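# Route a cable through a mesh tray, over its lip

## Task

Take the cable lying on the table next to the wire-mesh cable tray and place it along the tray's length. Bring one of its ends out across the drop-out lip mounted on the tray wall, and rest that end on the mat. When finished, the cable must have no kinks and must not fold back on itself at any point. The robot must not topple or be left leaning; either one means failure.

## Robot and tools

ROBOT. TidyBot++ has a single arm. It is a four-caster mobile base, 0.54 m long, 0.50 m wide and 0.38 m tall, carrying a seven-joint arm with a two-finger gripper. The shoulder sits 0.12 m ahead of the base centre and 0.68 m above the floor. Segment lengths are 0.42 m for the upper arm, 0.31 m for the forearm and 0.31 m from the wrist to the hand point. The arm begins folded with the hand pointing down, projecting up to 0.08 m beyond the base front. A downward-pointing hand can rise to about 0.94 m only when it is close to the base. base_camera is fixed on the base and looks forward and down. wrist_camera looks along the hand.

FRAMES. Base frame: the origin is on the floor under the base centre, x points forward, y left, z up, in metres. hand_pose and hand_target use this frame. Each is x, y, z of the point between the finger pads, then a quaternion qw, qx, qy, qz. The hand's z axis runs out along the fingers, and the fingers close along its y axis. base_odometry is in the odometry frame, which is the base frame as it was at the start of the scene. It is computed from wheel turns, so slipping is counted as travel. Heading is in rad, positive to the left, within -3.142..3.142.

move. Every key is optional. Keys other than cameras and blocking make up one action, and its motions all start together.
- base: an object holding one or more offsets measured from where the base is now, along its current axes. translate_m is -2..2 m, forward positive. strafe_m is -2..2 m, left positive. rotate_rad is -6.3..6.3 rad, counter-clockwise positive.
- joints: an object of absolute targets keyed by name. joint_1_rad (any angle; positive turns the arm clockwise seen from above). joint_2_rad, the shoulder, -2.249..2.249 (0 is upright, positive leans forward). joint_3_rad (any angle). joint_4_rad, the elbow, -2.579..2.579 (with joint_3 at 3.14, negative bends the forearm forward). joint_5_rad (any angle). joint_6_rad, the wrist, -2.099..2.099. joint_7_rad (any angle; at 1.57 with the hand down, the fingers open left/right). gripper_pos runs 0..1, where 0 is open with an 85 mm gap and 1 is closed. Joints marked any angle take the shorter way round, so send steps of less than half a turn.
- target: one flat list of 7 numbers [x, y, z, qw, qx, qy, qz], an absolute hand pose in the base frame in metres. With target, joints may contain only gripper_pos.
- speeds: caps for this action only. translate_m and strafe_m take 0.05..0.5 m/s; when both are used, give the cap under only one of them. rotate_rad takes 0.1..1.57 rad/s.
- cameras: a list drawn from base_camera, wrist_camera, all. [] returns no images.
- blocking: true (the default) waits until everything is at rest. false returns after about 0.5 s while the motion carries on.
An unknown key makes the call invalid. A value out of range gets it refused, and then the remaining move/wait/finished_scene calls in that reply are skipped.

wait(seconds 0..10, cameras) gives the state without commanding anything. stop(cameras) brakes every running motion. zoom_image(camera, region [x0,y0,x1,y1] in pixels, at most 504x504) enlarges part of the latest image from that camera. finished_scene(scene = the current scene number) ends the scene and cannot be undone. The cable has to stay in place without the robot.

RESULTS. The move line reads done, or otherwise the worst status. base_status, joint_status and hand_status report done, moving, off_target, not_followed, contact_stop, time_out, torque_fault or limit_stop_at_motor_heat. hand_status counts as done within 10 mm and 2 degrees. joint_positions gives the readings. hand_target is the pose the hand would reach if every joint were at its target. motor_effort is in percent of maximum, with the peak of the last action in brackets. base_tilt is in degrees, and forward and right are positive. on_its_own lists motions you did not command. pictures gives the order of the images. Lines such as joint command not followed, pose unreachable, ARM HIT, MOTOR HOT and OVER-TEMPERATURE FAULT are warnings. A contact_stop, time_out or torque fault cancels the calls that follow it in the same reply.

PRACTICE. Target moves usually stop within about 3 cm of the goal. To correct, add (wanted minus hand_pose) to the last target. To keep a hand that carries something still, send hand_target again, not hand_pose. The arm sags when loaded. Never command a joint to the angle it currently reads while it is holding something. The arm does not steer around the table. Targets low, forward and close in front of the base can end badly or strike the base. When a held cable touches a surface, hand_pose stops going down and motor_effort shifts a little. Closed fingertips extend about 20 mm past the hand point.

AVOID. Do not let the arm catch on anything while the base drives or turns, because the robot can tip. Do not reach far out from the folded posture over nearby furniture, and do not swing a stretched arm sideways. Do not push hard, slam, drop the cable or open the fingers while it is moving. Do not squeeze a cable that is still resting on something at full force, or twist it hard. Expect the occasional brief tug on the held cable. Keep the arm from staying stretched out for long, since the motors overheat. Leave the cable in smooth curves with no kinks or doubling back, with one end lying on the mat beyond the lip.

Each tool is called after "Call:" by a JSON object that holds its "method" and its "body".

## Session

Call:
{"method": "move", "body": {"joints": {"joint_2_rad": -0.2, "joint_4_rad": -1.3, "joint_6_rad": -1.7, "joint_7_rad": 1.57, "gripper_pos": 0.0}}}

Scene clock: 2.53 s.
move: done
base_odometry: x=+0.000 y=+0.000 heading=+0.000
base_tilt: forward=+0.2 right=-0.1
base_status: not commanded
joint_positions: joint_1_rad=-0.020 joint_2_rad=-0.219 joint_3_rad=+3.096 joint_4_rad=-1.317 joint_5_rad=-0.021 joint_6_rad=-1.646 joint_7_rad=+1.558 gripper_pos=+0.000
joint_status: all done
motor_effort: joint_1_rad=+0(1) joint_2_rad=-10(11) joint_3_rad=+0(1) joint_4_rad=+18(19) joint_5_rad=+0(1) joint_6_rad=+3(4) joint_7_rad=+0(2)
hand_pose: x=+0.4261 y=+0.0306 z=+0.9483 quat_wxyz=(-0.013, +0.980, +0.029, +0.197) (m; base frame)
hand_target: x=+0.4180 y=+0.0298 z=+0.9433 quat_wxyz=(-0.011, +0.985, +0.036, +0.170) (m; base frame)
hand_status: not commanded
pictures: base_camera, wrist_camera
camera_calibration:
wrist_camera: T_world_to_cam=[[0.00481376, -0.999959, -0.00767125, 0.0370041], [-0.912017, -0.0012439, -0.410151, 0.840326], [0.410125, 0.00897068, -0.911985, 0.824284], [0, 0, 0, 1]] pos_world=[0.428153, 0.0306535, 1.09668]

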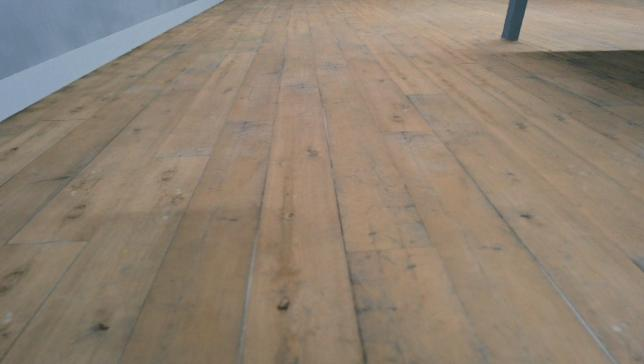

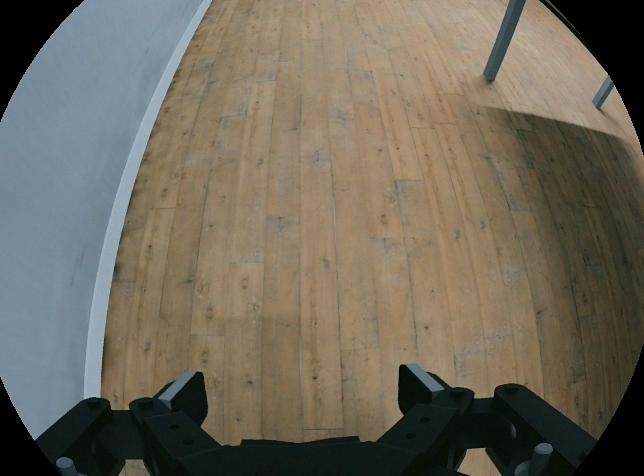

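Call:
{"method": "move", "body": {"base": {"rotate_rad": -1.4}, "joints": {"joint_1_rad": 0.0, "joint_2_rad": -0.1, "joint_3_rad": 3.15, "joint_4_rad": -0.6, "joint_5_rad": 0.02, "joint_6_rad": -1.4}}}

Scene clock: 10.20 s.
move: done
base_odometry: x=+0.000 y=+0.000 heading=-1.399
base_tilt: forward=+0.2 right=-0.1
base_status: done
joint_positions: joint_1_rad=-0.006 joint_2_rad=-0.116 joint_3_rad=+3.143 joint_4_rad=-0.616 joint_5_rad=-0.010 joint_6_rad=-1.459 joint_7_rad=+1.558 gripper_pos=+0.000
joint_status: all done
motor_effort: joint_1_rad=+0(2) joint_2_rad=-10(14) joint_3_rad=+0(2) joint_4_rad=+13(18) joint_5_rad=+0(2) joint_6_rad=+8(8) joint_7_rad=+1(2)
hand_pose: x=+0.5091 y=+0.0064 z=+1.2578 quat_wxyz=(-0.010, +0.830, -0.001, +0.557) (m; base frame)
hand_target: x=+0.5223 y=-0.0087 z=+1.2757 quat_wxyz=(+0.011, +0.813, -0.008, +0.582) (m; base frame)
hand_status: not commanded
pictures: base_camera, wrist_camera
camera_calibration:
wrist_camera: T_world_to_cam=[[-0.0361771, -0.997895, -0.0538137, 0.0936316], [-0.353471, 0.0631454, -0.933312, 1.41617], [0.934746, -0.014743, -0.355011, 0.105225], [0, 0, 0, 1]] pos_world=[0.405602, 0.00556142, 1.36412]

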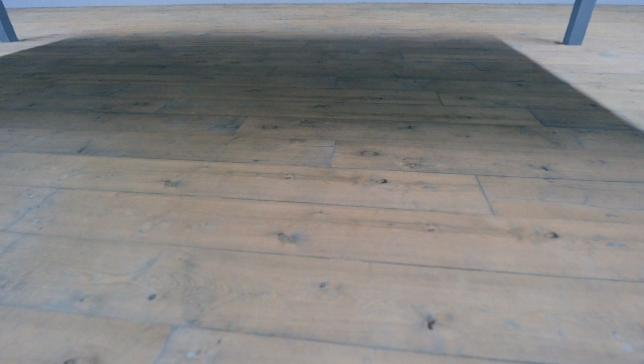

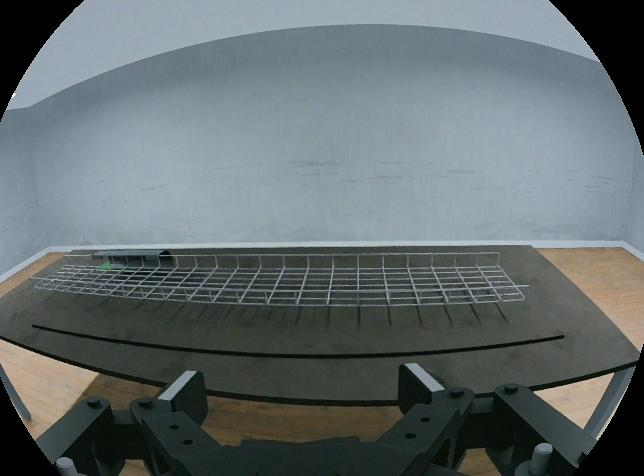

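Call:
{"method": "zoom_image", "body": {"camera": "wrist_camera", "region": [0, 220, 320, 400]}}

Call:
{"method": "zoom_image", "body": {"camera": "wrist_camera", "region": [324, 220, 644, 400]}}

Scaled by 1.575.

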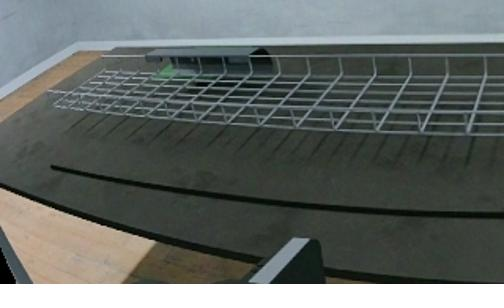

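Scaled by 1.575.

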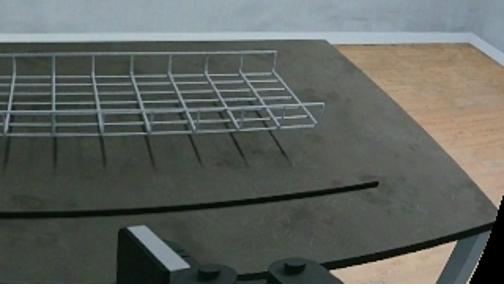

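Call:
{"method": "move", "body": {"base": {"translate_m": 0.40, "strafe_m": 1.4}, "joints": {"joint_5_rad": 0.05, "joint_2_rad": -0.1, "joint_4_rad": -0.7, "joint_6_rad": -1.7}, "cameras": ["wrist_camera"]}}

Scene clock: 143.13 s.
move: done
base_odometry: x=+1.448 y=-0.155 heading=-1.400
base_tilt: forward=+0.2 right=-0.1
base_status: done
joint_positions: joint_1_rad=-0.006 joint_2_rad=-0.110 joint_3_rad=+3.145 joint_4_rad=-0.687 joint_5_rad=+0.015 joint_6_rad=-1.664 joint_7_rad=+1.558 gripper_pos=+0.000
joint_status: all done
motor_effort: joint_1_rad=+0(2) joint_2_rad=-10(12) joint_3_rad=+0(2) joint_4_rad=+13(15) joint_5_rad=-1(2) joint_6_rad=+7(8) joint_7_rad=+1(2)
hand_pose: x=+0.4882 y=-0.0027 z=+1.1702 quat_wxyz=(+0.003, +0.900, -0.009, +0.435) (m; base frame)
hand_target: x=+0.4863 y=-0.0176 z=+1.1527 quat_wxyz=(+0.022, +0.912, -0.017, +0.408) (m; base frame)
hand_status: not commanded
pictures: wrist_camera
camera_calibration:
wrist_camera: T_world_to_cam=[[-0.0722234, -0.997078, -0.0248757, 0.062795], [-0.597409, 0.0632182, -0.799441, 1.29004], [0.798678, -0.0428774, -0.600229, 0.446855], [0, 0, 0, 1]] pos_world=[0.418324, 0.000217272, 1.30109]

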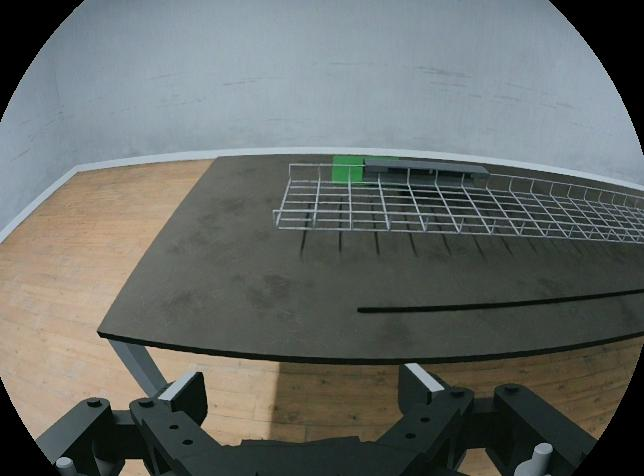

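Call:
{"method": "move", "body": {"base": {"translate_m": 0.313, "strafe_m": -0.336, "rotate_rad": -0.136}, "joints": {"joint_1_rad": 0.0, "joint_3_rad": 3.14, "joint_2_rad": 0.25, "joint_4_rad": -0.741, "joint_6_rad": -1.80, "joint_7_rad": -0.09, "gripper_pos": 0.1}, "cameras": ["wrist_camera"]}}

Scene clock: 221.17 s.
move: done
base_odometry: x=+1.170 y=-0.521 heading=-1.537
base_tilt: forward=+0.2 right=-0.1
base_status: done
joint_positions: joint_1_rad=-0.001 joint_2_rad=+0.251 joint_3_rad=+3.145 joint_4_rad=-0.726 joint_5_rad=+0.020 joint_6_rad=-1.749 joint_7_rad=+0.003 gripper_pos=+0.100
joint_status: all done
motor_effort: joint_1_rad=+0(3) joint_2_rad=-28(32) joint_3_rad=+0(2) joint_4_rad=+16(18) joint_5_rad=-1(2) joint_6_rad=+3(8) joint_7_rad=+0(2)
hand_pose: x=+0.6096 y=-0.0051 z=+0.9808 quat_wxyz=(-0.139, +0.690, -0.694, +0.153) (m; base frame)
hand_target: x=+0.5928 y=-0.0132 z=+0.9697 quat_wxyz=(-0.113, +0.657, -0.733, +0.134) (m; base frame)
hand_status: not commanded
pictures: wrist_camera
camera_calibration:
wrist_camera: T_world_to_cam=[[-0.923873, 0.0536734, -0.378916, 0.936295], [0.0671673, 0.997489, -0.0224733, 0.0489206], [0.376758, -0.0462132, -0.925158, 0.811918], [0, 0, 0, 1]] pos_world=[0.555835, -0.0615305, 1.10703]

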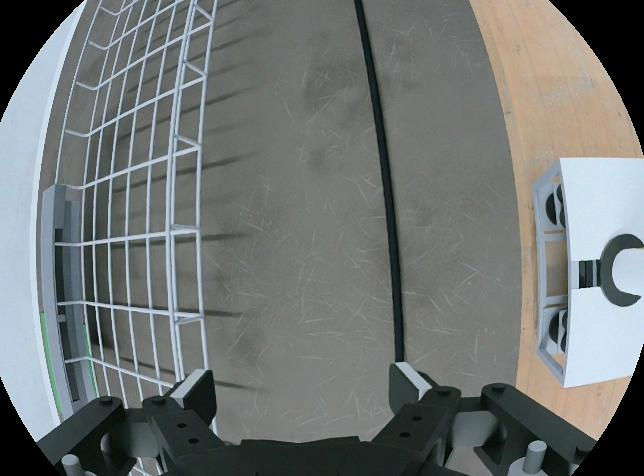

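Call:
{"method": "move", "body": {"joints": {"joint_2_rad": 0.452, "joint_4_rad": -1.145, "joint_6_rad": -1.515, "gripper_pos": 0.0}, "cameras": ["wrist_camera"]}}

Scene clock: 237.90 s.
move: done
base_odometry: x=+1.170 y=-0.521 heading=-1.537
base_tilt: forward=+0.3 right=-0.1
base_status: not commanded
joint_positions: joint_1_rad=-0.001 joint_2_rad=+0.448 joint_3_rad=+3.145 joint_4_rad=-1.128 joint_5_rad=+0.020 joint_6_rad=-1.568 joint_7_rad=+0.000 gripper_pos=+0.000
joint_status: all done
motor_effort: joint_1_rad=+0(1) joint_2_rad=-35(39) joint_3_rad=-1(1) joint_4_rad=+16(19) joint_5_rad=+0(1) joint_6_rad=+0(3) joint_7_rad=+0(1)
hand_pose: x=+0.6146 y=-0.0053 z=+0.7481 quat_wxyz=(+0.009, +0.706, -0.708, +0.006) (m; base frame)
hand_target: x=+0.6263 y=-0.0135 z=+0.7413 quat_wxyz=(+0.006, +0.676, -0.737, +0.028) (m; base frame)
hand_status: not commanded
pictures: wrist_camera
camera_calibration:
wrist_camera: T_world_to_cam=[[-0.998116, 0.0534998, 0.0300391, 0.592428], [0.0520148, 0.997482, -0.048213, 0.0720644], [-0.0325429, -0.0465597, -0.998385, 0.901069], [0, 0, 0, 1]] pos_world=[0.616887, -0.0616243, 0.885293]

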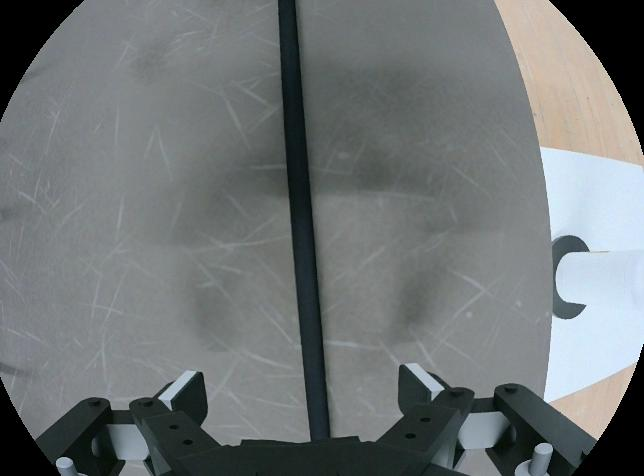

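Call:
{"method": "move", "body": {"joints": {"gripper_pos": 0.5}, "cameras": []}}

Call:
{"method": "move", "body": {"joints": {"gripper_pos": 0.95}, "cameras": ["wrist_camera"]}}

Scene clock: 241.90 s.
move: done
base_odometry: x=+1.170 y=-0.521 heading=-1.537
base_tilt: forward=+0.2 right=-0.1
base_status: not commanded
joint_positions: joint_1_rad=-0.001 joint_2_rad=+0.448 joint_3_rad=+3.145 joint_4_rad=-1.128 joint_5_rad=+0.020 joint_6_rad=-1.567 joint_7_rad=-0.001 gripper_pos=+0.500
joint_status: all done
motor_effort: joint_1_rad=+0(1) joint_2_rad=-35(35) joint_3_rad=-1(1) joint_4_rad=+17(17) joint_5_rad=+0(1) joint_6_rad=-1(1) joint_7_rad=+1(2)
hand_pose: x=+0.6150 y=-0.0053 z=+0.7481 quat_wxyz=(+0.008, +0.706, -0.708, +0.007) (m; base frame)
hand_target: x=+0.6263 y=-0.0135 z=+0.7413 quat_wxyz=(+0.006, +0.676, -0.737, +0.028) (m; base frame)
hand_status: not commanded
pictures: none
No camera images: "cameras" was empty.

Scene clock: 242.70 s.
move: done
base_odometry: x=+1.170 y=-0.521 heading=-1.537
base_tilt: forward=+0.2 right=-0.1
base_status: not commanded
joint_positions: joint_1_rad=-0.001 joint_2_rad=+0.447 joint_3_rad=+3.145 joint_4_rad=-1.129 joint_5_rad=+0.020 joint_6_rad=-1.567 joint_7_rad=-0.001 gripper_pos=+0.936
joint_status: all done
motor_effort: joint_1_rad=+0(1) joint_2_rad=-34(35) joint_3_rad=-1(1) joint_4_rad=+16(17) joint_5_rad=+0(1) joint_6_rad=+0(1) joint_7_rad=+2(2)
hand_pose: x=+0.6150 y=-0.0053 z=+0.7484 quat_wxyz=(+0.008, +0.706, -0.708, +0.007) (m; base frame)
hand_target: x=+0.6263 y=-0.0135 z=+0.7413 quat_wxyz=(+0.006, +0.676, -0.737, +0.028) (m; base frame)
hand_status: not commanded
pictures: wrist_camera
camera_calibration:
wrist_camera: T_world_to_cam=[[-0.998175, 0.0535329, 0.0279332, 0.594386], [0.0521476, 0.997477, -0.0481645, 0.0719651], [-0.0304411, -0.04662, -0.998449, 0.900199], [0, 0, 0, 1]] pos_world=[0.616952, -0.0616355, 0.885666]

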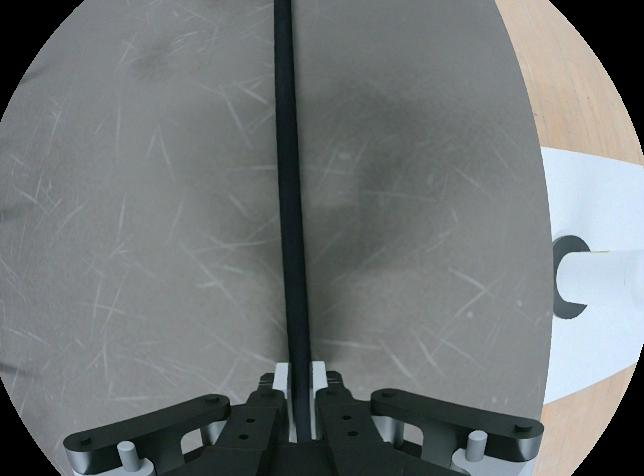

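Call:
{"method": "move", "body": {"joints": {"joint_2_rad": 0.33, "joint_4_rad": -0.741, "joint_6_rad": -1.80, "gripper_pos": 0.98}, "cameras": ["wrist_camera", "base_camera"]}}

Scene clock: 247.37 s.
move: done
base_odometry: x=+1.170 y=-0.521 heading=-1.537
base_tilt: forward=+0.3 right=-0.1
base_status: not commanded
joint_positions: joint_1_rad=-0.001 joint_2_rad=+0.329 joint_3_rad=+3.145 joint_4_rad=-0.757 joint_5_rad=+0.020 joint_6_rad=-1.750 joint_7_rad=-0.001 gripper_pos=+0.958
joint_status: all done
motor_effort: joint_1_rad=-1(1) joint_2_rad=-31(38) joint_3_rad=-1(1) joint_4_rad=+17(19) joint_5_rad=+0(1) joint_6_rad=+3(3) joint_7_rad=+0(2)
hand_pose: x=+0.6266 y=-0.0051 z=+0.9297 quat_wxyz=(-0.101, +0.696, -0.702, +0.115) (m; base frame)
hand_target: x=+0.6143 y=-0.0132 z=+0.9309 quat_wxyz=(-0.084, +0.662, -0.737, +0.108) (m; base frame)
hand_status: not commanded
pictures: base_camera, wrist_camera
camera_calibration:
wrist_camera: T_world_to_cam=[[-0.959812, 0.0569869, -0.274799, 0.858405], [0.0674771, 0.997303, -0.0288653, 0.0523684], [0.272413, -0.0462479, -0.961068, 0.857052], [0, 0, 0, 1]] pos_world=[0.586902, -0.0615081, 1.06109]

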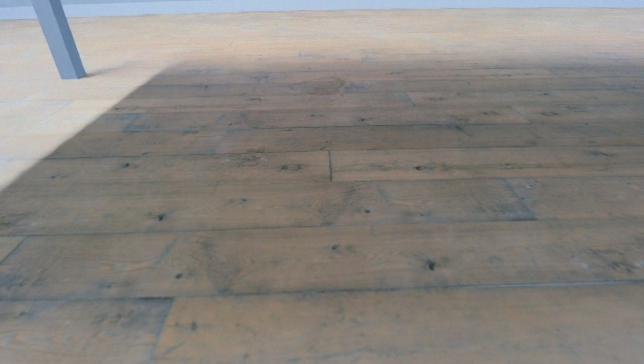

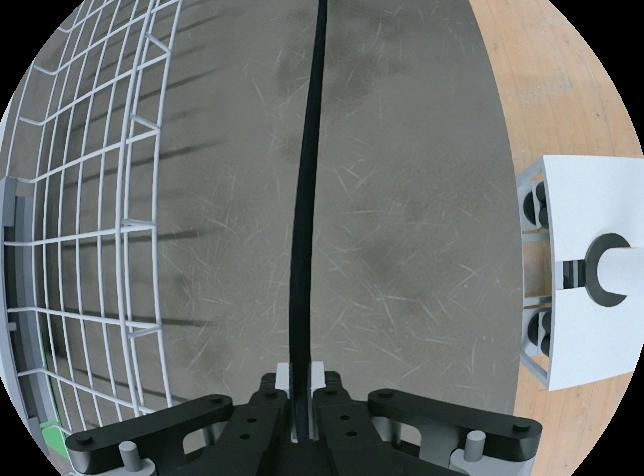

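Call:
{"method": "move", "body": {"joints": {"joint_2_rad": 0.452, "joint_4_rad": -1.145, "joint_6_rad": -1.515}, "cameras": []}}

Call:
{"method": "move", "body": {"joints": {"gripper_pos": 0.4}, "cameras": ["wrist_camera"]}}

Call:
{"method": "move", "body": {"joints": {"joint_2_rad": 0.42, "joint_4_rad": -0.98, "joint_6_rad": -1.72, "gripper_pos": 0.0}, "cameras": []}}

Call:
{"method": "move", "body": {"joints": {"joint_7_rad": 3.12, "joint_5_rad": 0.02}, "cameras": ["wrist_camera"]}}

Scene clock: 261.53 s.
move: done
base_odometry: x=+1.170 y=-0.521 heading=-1.537
base_tilt: forward=+0.2 right=-0.1
base_status: not commanded
joint_positions: joint_1_rad=-0.001 joint_2_rad=+0.446 joint_3_rad=+3.145 joint_4_rad=-1.127 joint_5_rad=+0.020 joint_6_rad=-1.569 joint_7_rad=-0.001 gripper_pos=+0.958
joint_status: all done
motor_effort: joint_1_rad=+0(1) joint_2_rad=-35(38) joint_3_rad=+0(1) joint_4_rad=+16(19) joint_5_rad=+1(1) joint_6_rad=+0(3) joint_7_rad=+1(2)
hand_pose: x=+0.6148 y=-0.0053 z=+0.7494 quat_wxyz=(+0.007, +0.706, -0.708, +0.007) (m; base frame)
hand_target: x=+0.6262 y=-0.0135 z=+0.7413 quat_wxyz=(+0.006, +0.676, -0.737, +0.028) (m; base frame)
hand_status: not commanded
pictures: none
No camera images: "cameras" was empty.

Scene clock: 262.40 s.
move: done
base_odometry: x=+1.170 y=-0.521 heading=-1.537
base_tilt: forward=+0.2 right=-0.1
base_status: not commanded
joint_positions: joint_1_rad=-0.001 joint_2_rad=+0.446 joint_3_rad=+3.145 joint_4_rad=-1.127 joint_5_rad=+0.020 joint_6_rad=-1.568 joint_7_rad=-0.001 gripper_pos=+0.400
joint_status: all done
motor_effort: joint_1_rad=+0(1) joint_2_rad=-35(36) joint_3_rad=-1(1) joint_4_rad=+17(18) joint_5_rad=+0(1) joint_6_rad=+0(1) joint_7_rad=+0(2)
hand_pose: x=+0.6150 y=-0.0053 z=+0.7494 quat_wxyz=(+0.007, +0.706, -0.708, +0.008) (m; base frame)
hand_target: x=+0.6262 y=-0.0135 z=+0.7413 quat_wxyz=(+0.006, +0.676, -0.737, +0.028) (m; base frame)
hand_status: not commanded
pictures: wrist_camera
camera_calibration:
wrist_camera: T_world_to_cam=[[-0.998206, 0.0537337, 0.0264081, 0.595563], [0.0524219, 0.997467, -0.0480835, 0.071781], [-0.028925, -0.0466129, -0.998494, 0.900294], [0, 0, 0, 1]] pos_world=[0.616773, -0.0616357, 0.886662]

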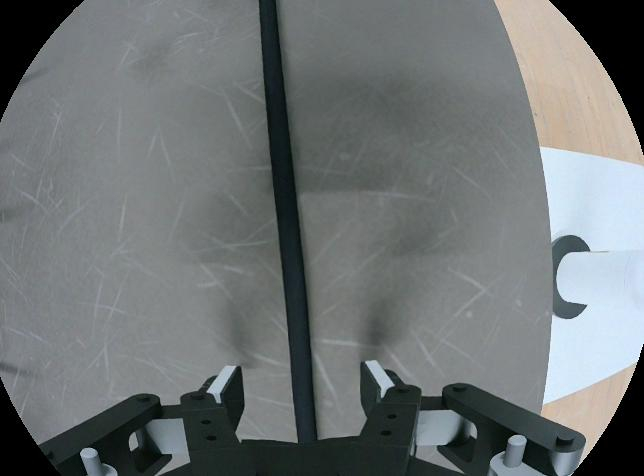

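Scene clock: 263.50 s.
move: done
base_odometry: x=+1.170 y=-0.521 heading=-1.537
base_tilt: forward=+0.2 right=-0.1
base_status: not commanded
joint_positions: joint_1_rad=-0.001 joint_2_rad=+0.419 joint_3_rad=+3.145 joint_4_rad=-0.994 joint_5_rad=+0.020 joint_6_rad=-1.670 joint_7_rad=-0.001 gripper_pos=+0.000
joint_status: all done
motor_effort: joint_1_rad=+0(1) joint_2_rad=-34(36) joint_3_rad=-1(1) joint_4_rad=+17(18) joint_5_rad=+0(1) joint_6_rad=+0(1) joint_7_rad=+1(2)
hand_pose: x=+0.6191 y=-0.0052 z=+0.8048 quat_wxyz=(-0.013, +0.705, -0.708, +0.028) (m; base frame)
hand_target: x=+0.6070 y=-0.0134 z=+0.8086 quat_wxyz=(+0.008, +0.672, -0.740, +0.025) (m; base frame)
hand_status: not commanded
pictures: none
No camera images: "cameras" was empty.

Scene clock: 266.97 s.
move: done
base_odometry: x=+1.170 y=-0.521 heading=-1.537
base_tilt: forward=+0.2 right=-0.1
base_status: not commanded
joint_positions: joint_1_rad=-0.001 joint_2_rad=+0.419 joint_3_rad=+3.145 joint_4_rad=-0.994 joint_5_rad=+0.020 joint_6_rad=-1.670 joint_7_rad=+3.030 gripper_pos=+0.000
joint_status: all done
motor_effort: joint_1_rad=+1(1) joint_2_rad=-34(35) joint_3_rad=-1(1) joint_4_rad=+16(18) joint_5_rad=-1(2) joint_6_rad=+0(1) joint_7_rad=+1(2)
hand_pose: x=+0.6191 y=-0.0052 z=+0.8048 quat_wxyz=(+0.027, +0.746, +0.665, +0.015) (m; base frame)
hand_target: x=+0.6071 y=-0.0042 z=+0.8083 quat_wxyz=(+0.014, +0.715, +0.699, +0.001) (m; base frame)
hand_status: not commanded
pictures: wrist_camera
camera_calibration:
wrist_camera: T_world_to_cam=[[0.982381, -0.164288, 0.0890912, -0.679555], [-0.163492, -0.986412, -0.0162024, 0.171779], [0.0905424, 0.00135118, -0.995892, 0.879902], [0, 0, 0, 1]] pos_world=[0.615998, 0.0566134, 0.939612]

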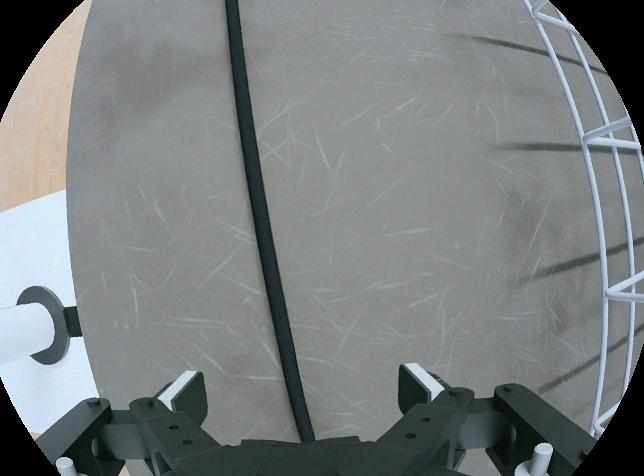

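Call:
{"method": "move", "body": {"joints": {"joint_1_rad": 0.0, "joint_2_rad": 0.42, "joint_3_rad": 3.14, "joint_4_rad": -0.98, "joint_5_rad": 0.0, "joint_6_rad": -1.72, "joint_7_rad": 3.24, "gripper_pos": 0.3}, "cameras": ["wrist_camera"]}}

Scene clock: 310.17 s.
move: done
base_odometry: x=+1.170 y=-0.521 heading=-1.537
base_tilt: forward=+0.2 right=-0.1
base_status: not commanded
joint_positions: joint_1_rad=-0.001 joint_2_rad=+0.419 joint_3_rad=+3.145 joint_4_rad=-0.994 joint_5_rad=+0.016 joint_6_rad=-1.670 joint_7_rad=+3.168 gripper_pos=+0.300
joint_status: all done
motor_effort: joint_1_rad=+0(1) joint_2_rad=-34(35) joint_3_rad=-1(2) joint_4_rad=+17(17) joint_5_rad=-1(1) joint_6_rad=+0(1) joint_7_rad=+0(1)
hand_pose: x=+0.6190 y=-0.0041 z=+0.8048 quat_wxyz=(+0.027, +0.699, +0.715, +0.014) (m; base frame)
hand_target: x=+0.6071 y=+0.0020 z=+0.8082 quat_wxyz=(+0.008, +0.671, +0.741, +0.007) (m; base frame)
hand_status: not commanded
pictures: wrist_camera
camera_calibration:
wrist_camera: T_world_to_cam=[[0.995844, -0.0273883, 0.0868654, -0.685333], [-0.0264808, -0.999582, -0.0115829, 0.0843229], [0.0871463, 0.00923451, -0.996153, 0.882224], [0, 0, 0, 1]] pos_world=[0.607835, 0.0573707, 0.939339]

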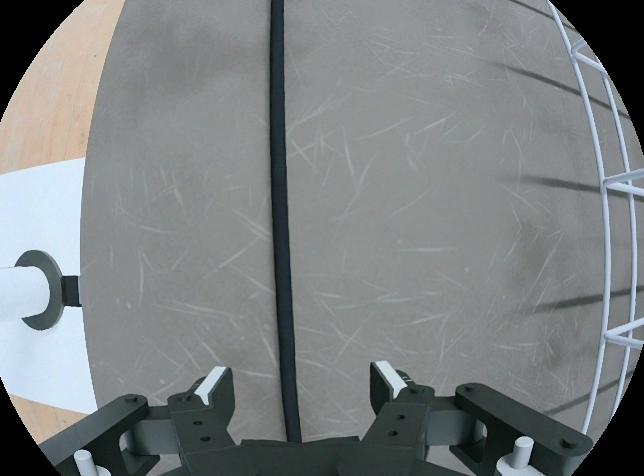

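Call:
{"method": "move", "body": {"joints": {"joint_1_rad": 0.0, "joint_2_rad": 0.447, "joint_3_rad": 3.14, "joint_4_rad": -1.15, "joint_5_rad": 0.0, "joint_6_rad": -1.515, "joint_7_rad": 3.24, "gripper_pos": 0.3}, "cameras": ["wrist_camera"]}}

Call:
{"method": "move", "body": {"joints": {"gripper_pos": 0.6}, "cameras": []}}

Call:
{"method": "move", "body": {"joints": {"gripper_pos": 0.95}, "cameras": ["wrist_camera"]}}

Scene clock: 318.87 s.
move: done
base_odometry: x=+1.170 y=-0.521 heading=-1.537
base_tilt: forward=+0.2 right=-0.1
base_status: not commanded
joint_positions: joint_1_rad=-0.001 joint_2_rad=+0.435 joint_3_rad=+3.145 joint_4_rad=-1.132 joint_5_rad=+0.016 joint_6_rad=-1.566 joint_7_rad=+3.168 gripper_pos=+0.300
joint_status: all done
motor_effort: joint_1_rad=+0(1) joint_2_rad=-34(37) joint_3_rad=-1(2) joint_4_rad=+17(18) joint_5_rad=+0(2) joint_6_rad=+0(1) joint_7_rad=+0(2)
hand_pose: x=+0.6133 y=-0.0042 z=+0.7532 quat_wxyz=(+0.009, +0.698, +0.716, -0.003) (m; base frame)
hand_target: x=+0.6243 y=+0.0021 z=+0.7418 quat_wxyz=(+0.011, +0.671, +0.741, +0.010) (m; base frame)
hand_status: not commanded
pictures: wrist_camera
camera_calibration:
wrist_camera: T_world_to_cam=[[0.999003, -0.0257799, 0.0364367, -0.639046], [-0.0254254, -0.999625, -0.0101591, 0.081784], [0.0366849, 0.00922259, -0.999284, 0.86461], [0, 0, 0, 1]] pos_world=[0.608771, 0.0573049, 0.888107]

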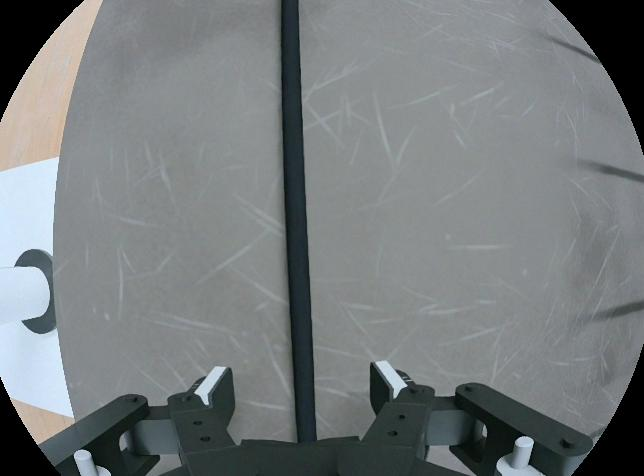

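Scene clock: 319.57 s.
move: done
base_odometry: x=+1.170 y=-0.521 heading=-1.537
base_tilt: forward=+0.2 right=-0.1
base_status: not commanded
joint_positions: joint_1_rad=-0.001 joint_2_rad=+0.435 joint_3_rad=+3.145 joint_4_rad=-1.132 joint_5_rad=+0.016 joint_6_rad=-1.566 joint_7_rad=+3.168 gripper_pos=+0.600
joint_status: all done
motor_effort: joint_1_rad=+0(1) joint_2_rad=-34(35) joint_3_rad=-1(1) joint_4_rad=+17(17) joint_5_rad=-1(1) joint_6_rad=+0(1) joint_7_rad=+1(1)
hand_pose: x=+0.6133 y=-0.0042 z=+0.7532 quat_wxyz=(+0.009, +0.698, +0.716, -0.003) (m; base frame)
hand_target: x=+0.6243 y=+0.0021 z=+0.7418 quat_wxyz=(+0.011, +0.671, +0.741, +0.010) (m; base frame)
hand_status: not commanded
pictures: none
No camera images: "cameras" was empty.

Scene clock: 320.30 s.
move: done
base_odometry: x=+1.170 y=-0.521 heading=-1.537
base_tilt: forward=+0.2 right=-0.1
base_status: not commanded
joint_positions: joint_1_rad=-0.001 joint_2_rad=+0.435 joint_3_rad=+3.145 joint_4_rad=-1.132 joint_5_rad=+0.016 joint_6_rad=-1.566 joint_7_rad=+3.168 gripper_pos=+0.950
joint_status: all done
motor_effort: joint_1_rad=+0(1) joint_2_rad=-34(35) joint_3_rad=-1(1) joint_4_rad=+17(17) joint_5_rad=+0(1) joint_6_rad=+0(1) joint_7_rad=+1(1)
hand_pose: x=+0.6133 y=-0.0042 z=+0.7532 quat_wxyz=(+0.009, +0.698, +0.716, -0.003) (m; base frame)
hand_target: x=+0.6243 y=+0.0021 z=+0.7418 quat_wxyz=(+0.011, +0.671, +0.741, +0.010) (m; base frame)
hand_status: not commanded
pictures: wrist_camera
camera_calibration:
wrist_camera: T_world_to_cam=[[0.999003, -0.0257799, 0.0364367, -0.639046], [-0.0254254, -0.999625, -0.0101591, 0.081784], [0.0366849, 0.00922259, -0.999284, 0.86461], [0, 0, 0, 1]] pos_world=[0.608771, 0.0573049, 0.888107]

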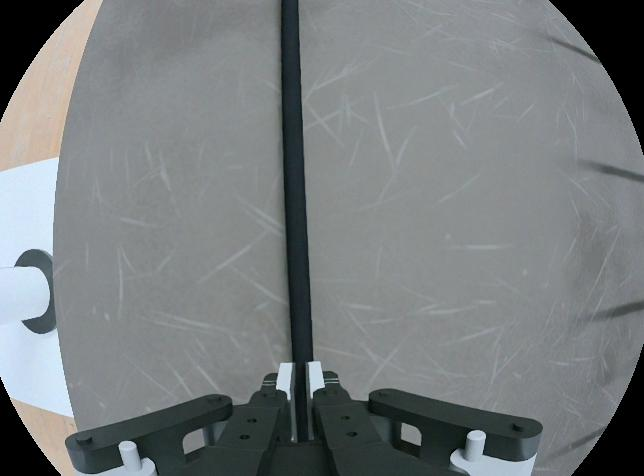

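Call:
{"method": "move", "body": {"joints": {"gripper_pos": 0.6}, "cameras": []}}

Call:
{"method": "move", "body": {"joints": {"joint_1_rad": 0.0, "joint_2_rad": 0.452, "joint_3_rad": 3.14, "joint_4_rad": -1.165, "joint_5_rad": 0.0, "joint_6_rad": -1.515, "joint_7_rad": 3.24}, "cameras": []}}

Call:
{"method": "move", "body": {"joints": {"gripper_pos": 0.98}, "cameras": ["wrist_camera"]}}

Scene clock: 331.37 s.
move: done
base_odometry: x=+1.170 y=-0.521 heading=-1.537
base_tilt: forward=+0.2 right=-0.2
base_status: not commanded
joint_positions: joint_1_rad=-0.001 joint_2_rad=+0.435 joint_3_rad=+3.145 joint_4_rad=-1.132 joint_5_rad=+0.016 joint_6_rad=-1.566 joint_7_rad=+3.168 gripper_pos=+0.600
joint_status: all done
motor_effort: joint_1_rad=+0(1) joint_2_rad=-34(35) joint_3_rad=-1(1) joint_4_rad=+17(17) joint_5_rad=+0(1) joint_6_rad=+0(1) joint_7_rad=+0(1)
hand_pose: x=+0.6133 y=-0.0042 z=+0.7532 quat_wxyz=(+0.009, +0.698, +0.716, -0.003) (m; base frame)
hand_target: x=+0.6243 y=+0.0021 z=+0.7418 quat_wxyz=(+0.011, +0.671, +0.741, +0.010) (m; base frame)
hand_status: not commanded
pictures: none
No camera images: "cameras" was empty.

Scene clock: 331.93 s.
move: done
base_odometry: x=+1.170 y=-0.521 heading=-1.537
base_tilt: forward=+0.2 right=-0.1
base_status: not commanded
joint_positions: joint_1_rad=-0.001 joint_2_rad=+0.436 joint_3_rad=+3.145 joint_4_rad=-1.147 joint_5_rad=+0.016 joint_6_rad=-1.566 joint_7_rad=+3.168 gripper_pos=+0.600
joint_status: all done
motor_effort: joint_1_rad=+0(1) joint_2_rad=-34(36) joint_3_rad=-1(2) joint_4_rad=+16(18) joint_5_rad=+0(1) joint_6_rad=+0(1) joint_7_rad=+1(2)
hand_pose: x=+0.6087 y=-0.0042 z=+0.7483 quat_wxyz=(+0.004, +0.698, +0.716, -0.009) (m; base frame)
hand_target: x=+0.6198 y=+0.0020 z=+0.7345 quat_wxyz=(+0.003, +0.671, +0.741, +0.004) (m; base frame)
hand_status: not commanded
pictures: none
No camera images: "cameras" was empty.

Scene clock: 332.67 s.
move: done
base_odometry: x=+1.170 y=-0.521 heading=-1.537
base_tilt: forward=+0.2 right=-0.1
base_status: not commanded
joint_positions: joint_1_rad=-0.001 joint_2_rad=+0.435 joint_3_rad=+3.145 joint_4_rad=-1.147 joint_5_rad=+0.016 joint_6_rad=-1.565 joint_7_rad=+3.168 gripper_pos=+0.959
joint_status: all done
motor_effort: joint_1_rad=+0(1) joint_2_rad=-32(35) joint_3_rad=-1(1) joint_4_rad=+16(17) joint_5_rad=+0(1) joint_6_rad=+0(1) joint_7_rad=+0(1)
hand_pose: x=+0.6088 y=-0.0042 z=+0.7488 quat_wxyz=(+0.004, +0.698, +0.716, -0.008) (m; base frame)
hand_target: x=+0.6198 y=+0.0020 z=+0.7345 quat_wxyz=(+0.003, +0.671, +0.741, +0.004) (m; base frame)
hand_status: not commanded
pictures: wrist_camera
camera_calibration:
wrist_camera: T_world_to_cam=[[0.999405, -0.0257881, 0.0228926, -0.624524], [-0.0255685, -0.999625, -0.00983276, 0.0814684], [0.0231375, 0.00924159, -0.99969, 0.868961], [0, 0, 0, 1]] pos_world=[0.60613, 0.0573019, 0.883789]

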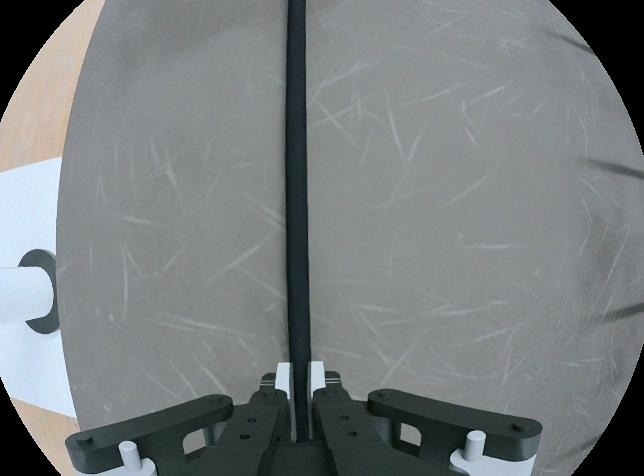

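Call:
{"method": "move", "body": {"joints": {"joint_1_rad": 0.0, "joint_2_rad": 0.33, "joint_3_rad": 3.14, "joint_4_rad": -0.741, "joint_5_rad": 0.0, "joint_6_rad": -1.8, "joint_7_rad": 3.24, "gripper_pos": 0.98}, "cameras": ["wrist_camera", "base_camera"]}}

Scene clock: 338.60 s.
move: done
base_odometry: x=+1.170 y=-0.521 heading=-1.537
base_tilt: forward=+0.2 right=-0.1
base_status: not commanded
joint_positions: joint_1_rad=-0.001 joint_2_rad=+0.329 joint_3_rad=+3.145 joint_4_rad=-0.758 joint_5_rad=+0.016 joint_6_rad=-1.750 joint_7_rad=+3.168 gripper_pos=+0.959
joint_status: all done
motor_effort: joint_1_rad=+0(1) joint_2_rad=-31(39) joint_3_rad=-1(2) joint_4_rad=+17(19) joint_5_rad=-1(2) joint_6_rad=+3(4) joint_7_rad=+1(2)
hand_pose: x=+0.6268 y=-0.0040 z=+0.9292 quat_wxyz=(+0.114, +0.692, +0.706, +0.100) (m; base frame)
hand_target: x=+0.6145 y=+0.0020 z=+0.9306 quat_wxyz=(+0.100, +0.665, +0.735, +0.091) (m; base frame)
hand_status: not commanded
pictures: base_camera, wrist_camera
camera_calibration:
wrist_camera: T_world_to_cam=[[0.944637, -0.0284633, 0.326882, -0.89484], [-0.0238436, -0.999551, -0.0181319, 0.0904888], [0.327251, 0.00933401, -0.944891, 0.807368], [0, 0, 0, 1]] pos_world=[0.583244, 0.0574421, 1.05702]

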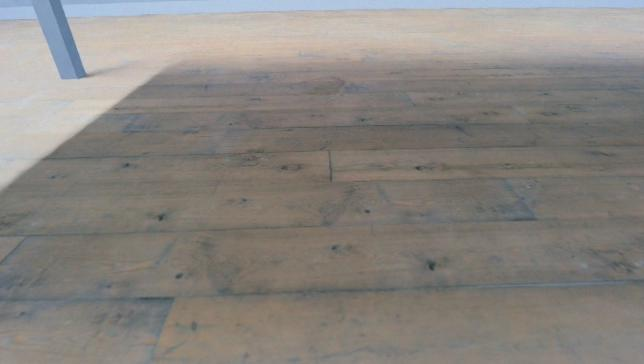

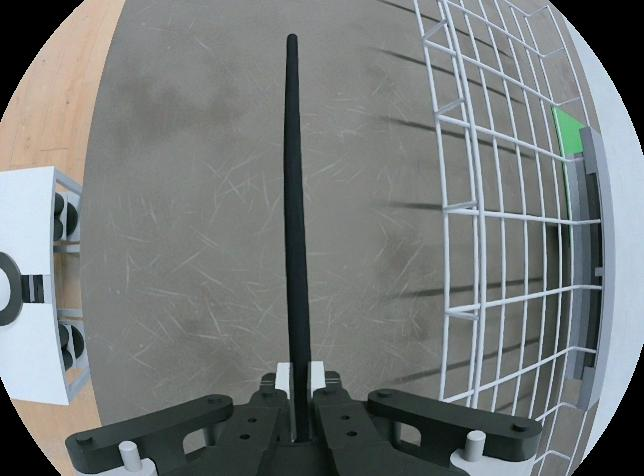

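Call:
{"method": "move", "body": {"joints": {"joint_1_rad": 0.0, "joint_2_rad": 0.10, "joint_3_rad": 3.14, "joint_4_rad": -0.532, "joint_5_rad": 0.0, "joint_6_rad": -2.03, "joint_7_rad": 2.2, "gripper_pos": 0.98}, "cameras": ["wrist_camera"]}}

Scene clock: 377.83 s.
move: done
base_odometry: x=+1.170 y=-0.521 heading=-1.537
base_tilt: forward=+0.2 right=-0.1
base_status: not commanded
joint_positions: joint_1_rad=-0.001 joint_2_rad=+0.096 joint_3_rad=+3.145 joint_4_rad=-0.546 joint_5_rad=+0.016 joint_6_rad=-1.982 joint_7_rad=+2.293 gripper_pos=+0.959
joint_status: all done
motor_effort: joint_1_rad=+0(1) joint_2_rad=-19(35) joint_3_rad=-1(2) joint_4_rad=+13(19) joint_5_rad=+0(2) joint_6_rad=+4(5) joint_7_rad=+1(2)
hand_pose: x=+0.5016 y=-0.0037 z=+1.0821 quat_wxyz=(+0.097, +0.906, +0.336, +0.237) (m; base frame)
hand_target: x=+0.4903 y=+0.0019 z=+1.0779 quat_wxyz=(+0.073, +0.923, +0.301, +0.226) (m; base frame)
hand_status: not commanded
pictures: wrist_camera
camera_calibration:
wrist_camera: T_world_to_cam=[[0.514508, -0.787266, 0.339844, -0.627561], [-0.675198, -0.61626, -0.405379, 0.83777], [0.528573, -0.0208908, -0.84863, 0.787584], [0, 0, 0, 1]] pos_world=[0.472249, 0.03868, 1.22126]

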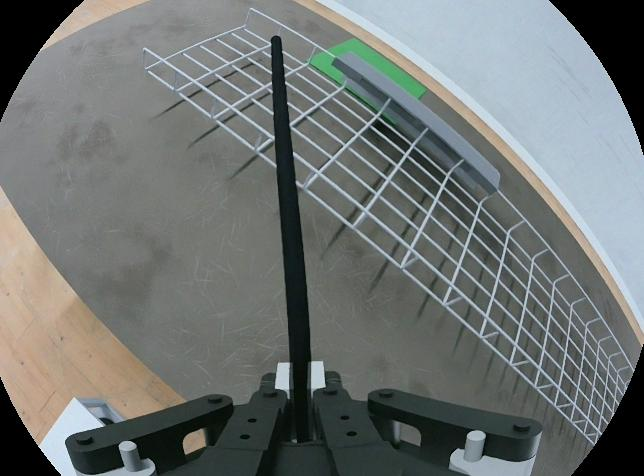

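Call:
{"method": "move", "body": {"joints": {"joint_7_rad": 1.75}, "base": {"translate_m": 0.234, "strafe_m": 0.12}, "speeds": {"translate_m": 0.12}, "cameras": ["wrist_camera"]}}

Scene clock: 415.13 s.
move: done
base_odometry: x=+1.297 y=-0.751 heading=-1.537
base_tilt: forward=+0.2 right=-0.1
base_status: done
joint_positions: joint_1_rad=-0.001 joint_2_rad=+0.101 joint_3_rad=+3.145 joint_4_rad=-0.546 joint_5_rad=+0.016 joint_6_rad=-1.986 joint_7_rad=+1.840 gripper_pos=+0.959
joint_status: all done
motor_effort: joint_1_rad=+0(1) joint_2_rad=-19(22) joint_3_rad=-1(2) joint_4_rad=+14(14) joint_5_rad=-1(2) joint_6_rad=+4(5) joint_7_rad=+1(2)
hand_pose: x=+0.5026 y=-0.0037 z=+1.0793 quat_wxyz=(+0.040, +0.960, +0.124, +0.248) (m; base frame)
hand_target: x=+0.4903 y=+0.0019 z=+1.0779 quat_wxyz=(+0.021, +0.967, +0.088, +0.237) (m; base frame)
hand_status: not commanded
pictures: wrist_camera
camera_calibration:
wrist_camera: T_world_to_cam=[[0.161295, -0.97703, 0.139271, -0.233802], [-0.842327, -0.209823, -0.496446, 1.02105], [0.514265, -0.0372371, -0.856823, 0.800597], [0, 0, 0, 1]] pos_world=[0.486053, 0.0156208, 1.22543]

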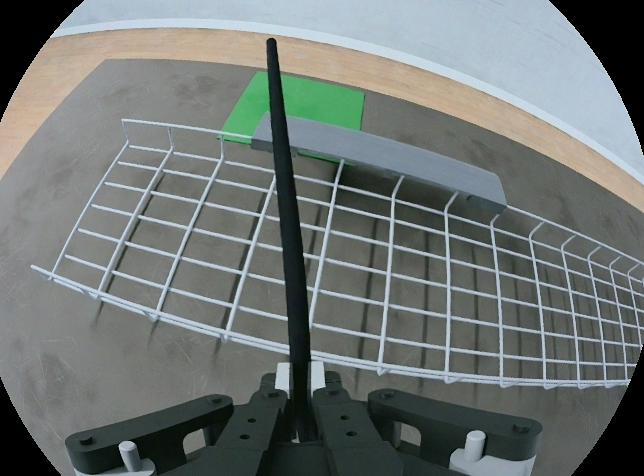

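Call:
{"method": "move", "body": {"joints": {"joint_1_rad": 0.0, "joint_2_rad": 0.48, "joint_3_rad": 3.14, "joint_4_rad": -0.51, "joint_5_rad": 0.0, "joint_6_rad": -1.79, "joint_7_rad": 1.5, "gripper_pos": 0.98}, "cameras": ["wrist_camera"]}}

Scene clock: 450.07 s.
move: done
base_odometry: x=+1.297 y=-0.751 heading=-1.537
base_tilt: forward=+0.2 right=-0.1
base_status: not commanded
joint_positions: joint_1_rad=-0.001 joint_2_rad=+0.480 joint_3_rad=+3.145 joint_4_rad=-0.527 joint_5_rad=+0.016 joint_6_rad=-1.848 joint_7_rad=+1.592 gripper_pos=+0.959
joint_status: all done
motor_effort: joint_1_rad=+0(2) joint_2_rad=-35(42) joint_3_rad=-1(2) joint_4_rad=+16(18) joint_5_rad=+0(2) joint_6_rad=+2(5) joint_7_rad=+0(2)
hand_pose: x=+0.6671 y=-0.0038 z=+0.9243 quat_wxyz=(+0.010, +0.990, +0.007, +0.143) (m; base frame)
hand_target: x=+0.6862 y=+0.0020 z=+0.9364 quat_wxyz=(-0.007, +0.983, -0.034, +0.180) (m; base frame)
hand_status: not commanded
pictures: wrist_camera
camera_calibration:
wrist_camera: T_world_to_cam=[[-0.0465898, -0.998364, 0.0331428, -0.00215278], [-0.950533, 0.0341083, -0.308745, 0.982284], [0.30711, -0.0458877, -0.950567, 0.808016], [0, 0, 0, 1]] pos_world=[0.685444, 0.00142468, 1.07142]

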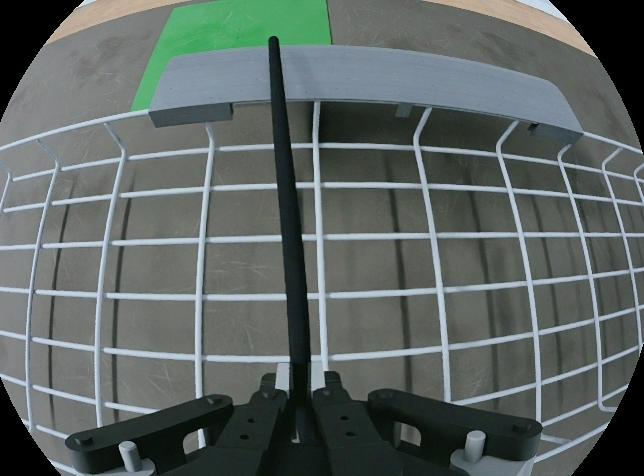

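Call:
{"method": "move", "body": {"joints": {"joint_1_rad": 0.0, "joint_2_rad": 0.488, "joint_3_rad": 3.14, "joint_4_rad": -0.647, "joint_5_rad": 0.0, "joint_6_rad": -1.67, "joint_7_rad": 1.5, "gripper_pos": 0.98}, "cameras": ["wrist_camera"]}}

Scene clock: 458.70 s.
move: done
base_odometry: x=+1.297 y=-0.751 heading=-1.537
base_tilt: forward=+0.2 right=+0.0
base_status: not commanded
joint_positions: joint_1_rad=-0.001 joint_2_rad=+0.481 joint_3_rad=+3.145 joint_4_rad=-0.631 joint_5_rad=+0.016 joint_6_rad=-1.738 joint_7_rad=+1.590 gripper_pos=+0.959
joint_status: all done
motor_effort: joint_1_rad=+0(1) joint_2_rad=-35(37) joint_3_rad=-1(2) joint_4_rad=+17(18) joint_5_rad=+0(1) joint_6_rad=+3(4) joint_7_rad=+0(2)
hand_pose: x=+0.6851 y=-0.0039 z=+0.8959 quat_wxyz=(+0.010, +0.989, +0.007, +0.145) (m; base frame)
hand_target: x=+0.7040 y=+0.0020 z=+0.8923 quat_wxyz=(-0.006, +0.985, -0.034, +0.167) (m; base frame)
hand_status: not commanded
pictures: wrist_camera
camera_calibration:
wrist_camera: T_world_to_cam=[[-0.0466875, -0.998354, 0.0333228, -0.000650137], [-0.94884, 0.0338936, -0.313934, 0.994101], [0.312287, -0.0462748, -0.94886, 0.770404], [0, 0, 0, 1]] pos_world=[0.702625, 0.00130751, 1.04311]

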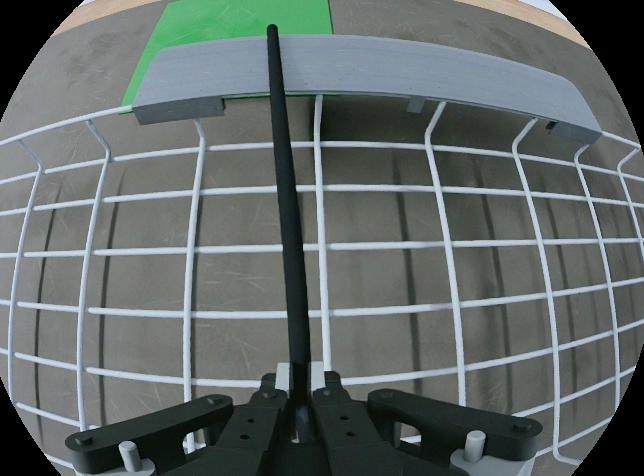

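Call:
{"method": "move", "body": {"joints": {"joint_1_rad": 0.0, "joint_2_rad": 0.49, "joint_3_rad": 3.14, "joint_4_rad": -0.72, "joint_5_rad": 0.0, "joint_6_rad": -1.58, "joint_7_rad": 1.5, "gripper_pos": 0.98}, "cameras": []}}

Call:
{"method": "move", "body": {"joints": {"gripper_pos": 0.6}, "cameras": ["wrist_camera"]}}

Scene clock: 465.63 s.
move: done
base_odometry: x=+1.297 y=-0.751 heading=-1.537
base_tilt: forward=+0.2 right=-0.1
base_status: not commanded
joint_positions: joint_1_rad=-0.001 joint_2_rad=+0.482 joint_3_rad=+3.145 joint_4_rad=-0.702 joint_5_rad=+0.016 joint_6_rad=-1.643 joint_7_rad=+1.590 gripper_pos=+0.959
joint_status: all done
motor_effort: joint_1_rad=+0(1) joint_2_rad=-37(38) joint_3_rad=-1(2) joint_4_rad=+17(18) joint_5_rad=+0(2) joint_6_rad=+3(4) joint_7_rad=+0(2)
hand_pose: x=+0.7015 y=-0.0040 z=+0.8770 quat_wxyz=(+0.010, +0.988, +0.007, +0.156) (m; base frame)
hand_target: x=+0.7183 y=+0.0021 z=+0.8718 quat_wxyz=(-0.007, +0.984, -0.034, +0.175) (m; base frame)
hand_status: not commanded
pictures: none
No camera images: "cameras" was empty.

Scene clock: 466.37 s.
move: done
base_odometry: x=+1.297 y=-0.751 heading=-1.537
base_tilt: forward=+0.3 right=-0.1
base_status: not commanded
joint_positions: joint_1_rad=-0.001 joint_2_rad=+0.482 joint_3_rad=+3.145 joint_4_rad=-0.702 joint_5_rad=+0.016 joint_6_rad=-1.634 joint_7_rad=+1.590 gripper_pos=+0.600
joint_status: all done
motor_effort: joint_1_rad=+0(1) joint_2_rad=-37(37) joint_3_rad=-1(1) joint_4_rad=+17(18) joint_5_rad=+0(1) joint_6_rad=+2(4) joint_7_rad=+1(2)
hand_pose: x=+0.7042 y=-0.0041 z=+0.8778 quat_wxyz=(+0.010, +0.987, +0.007, +0.161) (m; base frame)
hand_target: x=+0.7183 y=+0.0021 z=+0.8718 quat_wxyz=(-0.007, +0.984, -0.034, +0.175) (m; base frame)
hand_status: not commanded
pictures: wrist_camera
camera_calibration:
wrist_camera: T_world_to_cam=[[-0.0468063, -0.998379, 0.0323665, 0.001662], [-0.938497, 0.0328559, -0.34372, 1.02549], [0.342099, -0.0464641, -0.938514, 0.717221], [0, 0, 0, 1]] pos_world=[0.717134, 0.00129101, 1.02555]

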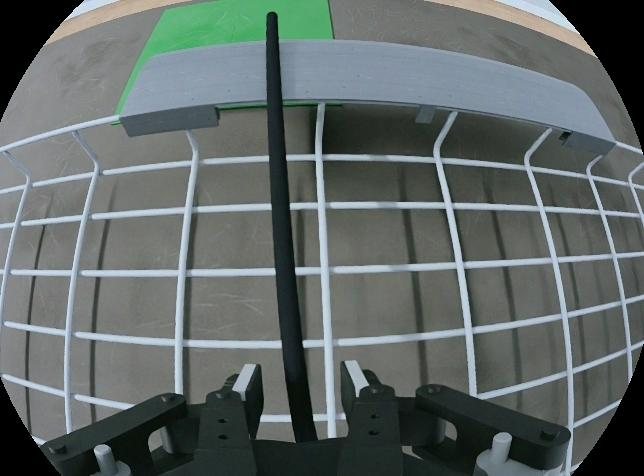

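Call:
{"method": "move", "body": {"joints": {"joint_1_rad": 0.0, "joint_2_rad": 0.15, "joint_3_rad": 3.14, "joint_4_rad": -0.8, "joint_5_rad": 0.0, "joint_6_rad": -1.75, "joint_7_rad": 1.5, "gripper_pos": 0.1}, "cameras": ["wrist_camera"]}}

Scene clock: 471.70 s.
move: done
base_odometry: x=+1.297 y=-0.751 heading=-1.537
base_tilt: forward=+0.2 right=-0.1
base_status: not commanded
joint_positions: joint_1_rad=-0.001 joint_2_rad=+0.141 joint_3_rad=+3.145 joint_4_rad=-0.780 joint_5_rad=+0.016 joint_6_rad=-1.704 joint_7_rad=+1.589 gripper_pos=+0.100
joint_status: all done
motor_effort: joint_1_rad=+0(1) joint_2_rad=-23(40) joint_3_rad=-1(1) joint_4_rad=+16(19) joint_5_rad=+1(1) joint_6_rad=+4(5) joint_7_rad=+0(2)
hand_pose: x=+0.5824 y=-0.0041 z=+1.0179 quat_wxyz=(+0.010, +0.967, +0.005, +0.255) (m; base frame)
hand_target: x=+0.5706 y=+0.0020 z=+0.9993 quat_wxyz=(-0.008, +0.975, -0.034, +0.219) (m; base frame)
hand_status: not commanded
pictures: wrist_camera
camera_calibration:
wrist_camera: T_world_to_cam=[[-0.0532917, -0.998351, 0.0213205, 0.00635076], [-0.855011, 0.0345897, -0.517455, 1.08746], [0.515864, -0.0458053, -0.855445, 0.704586], [0, 0, 0, 1]] pos_world=[0.566661, 0.000999115, 1.16531]

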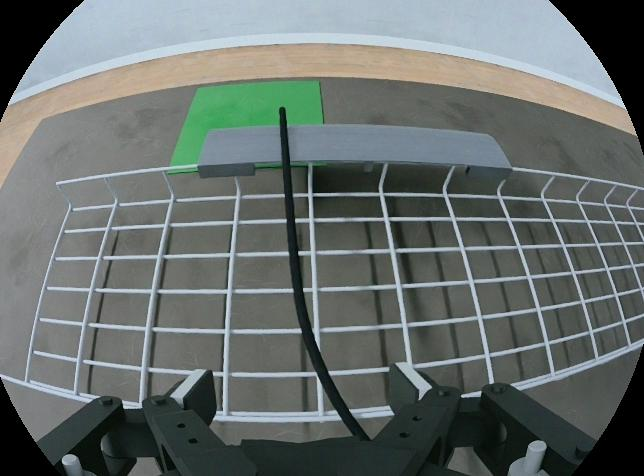

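Call:
{"method": "move", "body": {"joints": {"joint_1_rad": 0.0, "joint_2_rad": -0.1, "joint_3_rad": 3.14, "joint_4_rad": -1.0, "joint_5_rad": 0.0, "joint_6_rad": -1.75, "joint_7_rad": 1.5, "gripper_pos": 0.1}, "cameras": ["wrist_camera"]}}

Scene clock: 477.50 s.
move: done
base_odometry: x=+1.297 y=-0.751 heading=-1.537
base_tilt: forward=+0.2 right=-0.1
base_status: not commanded
joint_positions: joint_1_rad=-0.001 joint_2_rad=-0.106 joint_3_rad=+3.145 joint_4_rad=-0.978 joint_5_rad=+0.016 joint_6_rad=-1.705 joint_7_rad=+1.589 gripper_pos=+0.100
joint_status: all done
motor_effort: joint_1_rad=+0(1) joint_2_rad=-13(25) joint_3_rad=+0(1) joint_4_rad=+16(18) joint_5_rad=+0(2) joint_6_rad=+4(6) joint_7_rad=+1(2)
hand_pose: x=+0.4817 y=-0.0043 z=+1.0393 quat_wxyz=(+0.010, +0.960, +0.005, +0.278) (m; base frame)
hand_target: x=+0.4702 y=+0.0020 z=+1.0214 quat_wxyz=(-0.009, +0.969, -0.034, +0.243) (m; base frame)
hand_status: not commanded
pictures: wrist_camera
camera_calibration:
wrist_camera: T_world_to_cam=[[-0.0543543, -0.998359, 0.0180185, 0.00436838], [-0.829602, 0.0351092, -0.55725, 1.0416], [0.555703, -0.0452371, -0.830149, 0.729306], [0, 0, 0, 1]] pos_world=[0.45907, 0.000783336, 1.18578]

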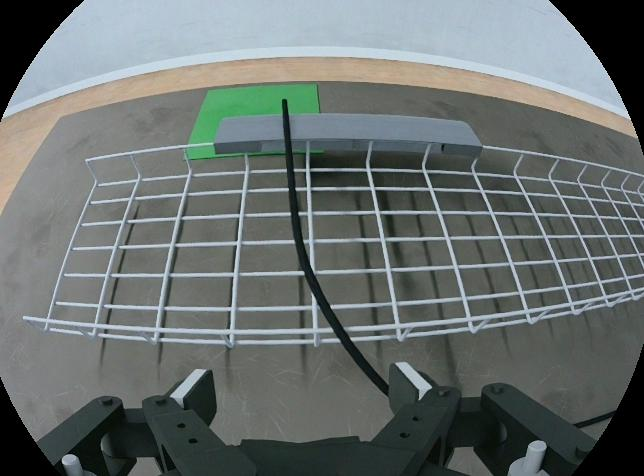

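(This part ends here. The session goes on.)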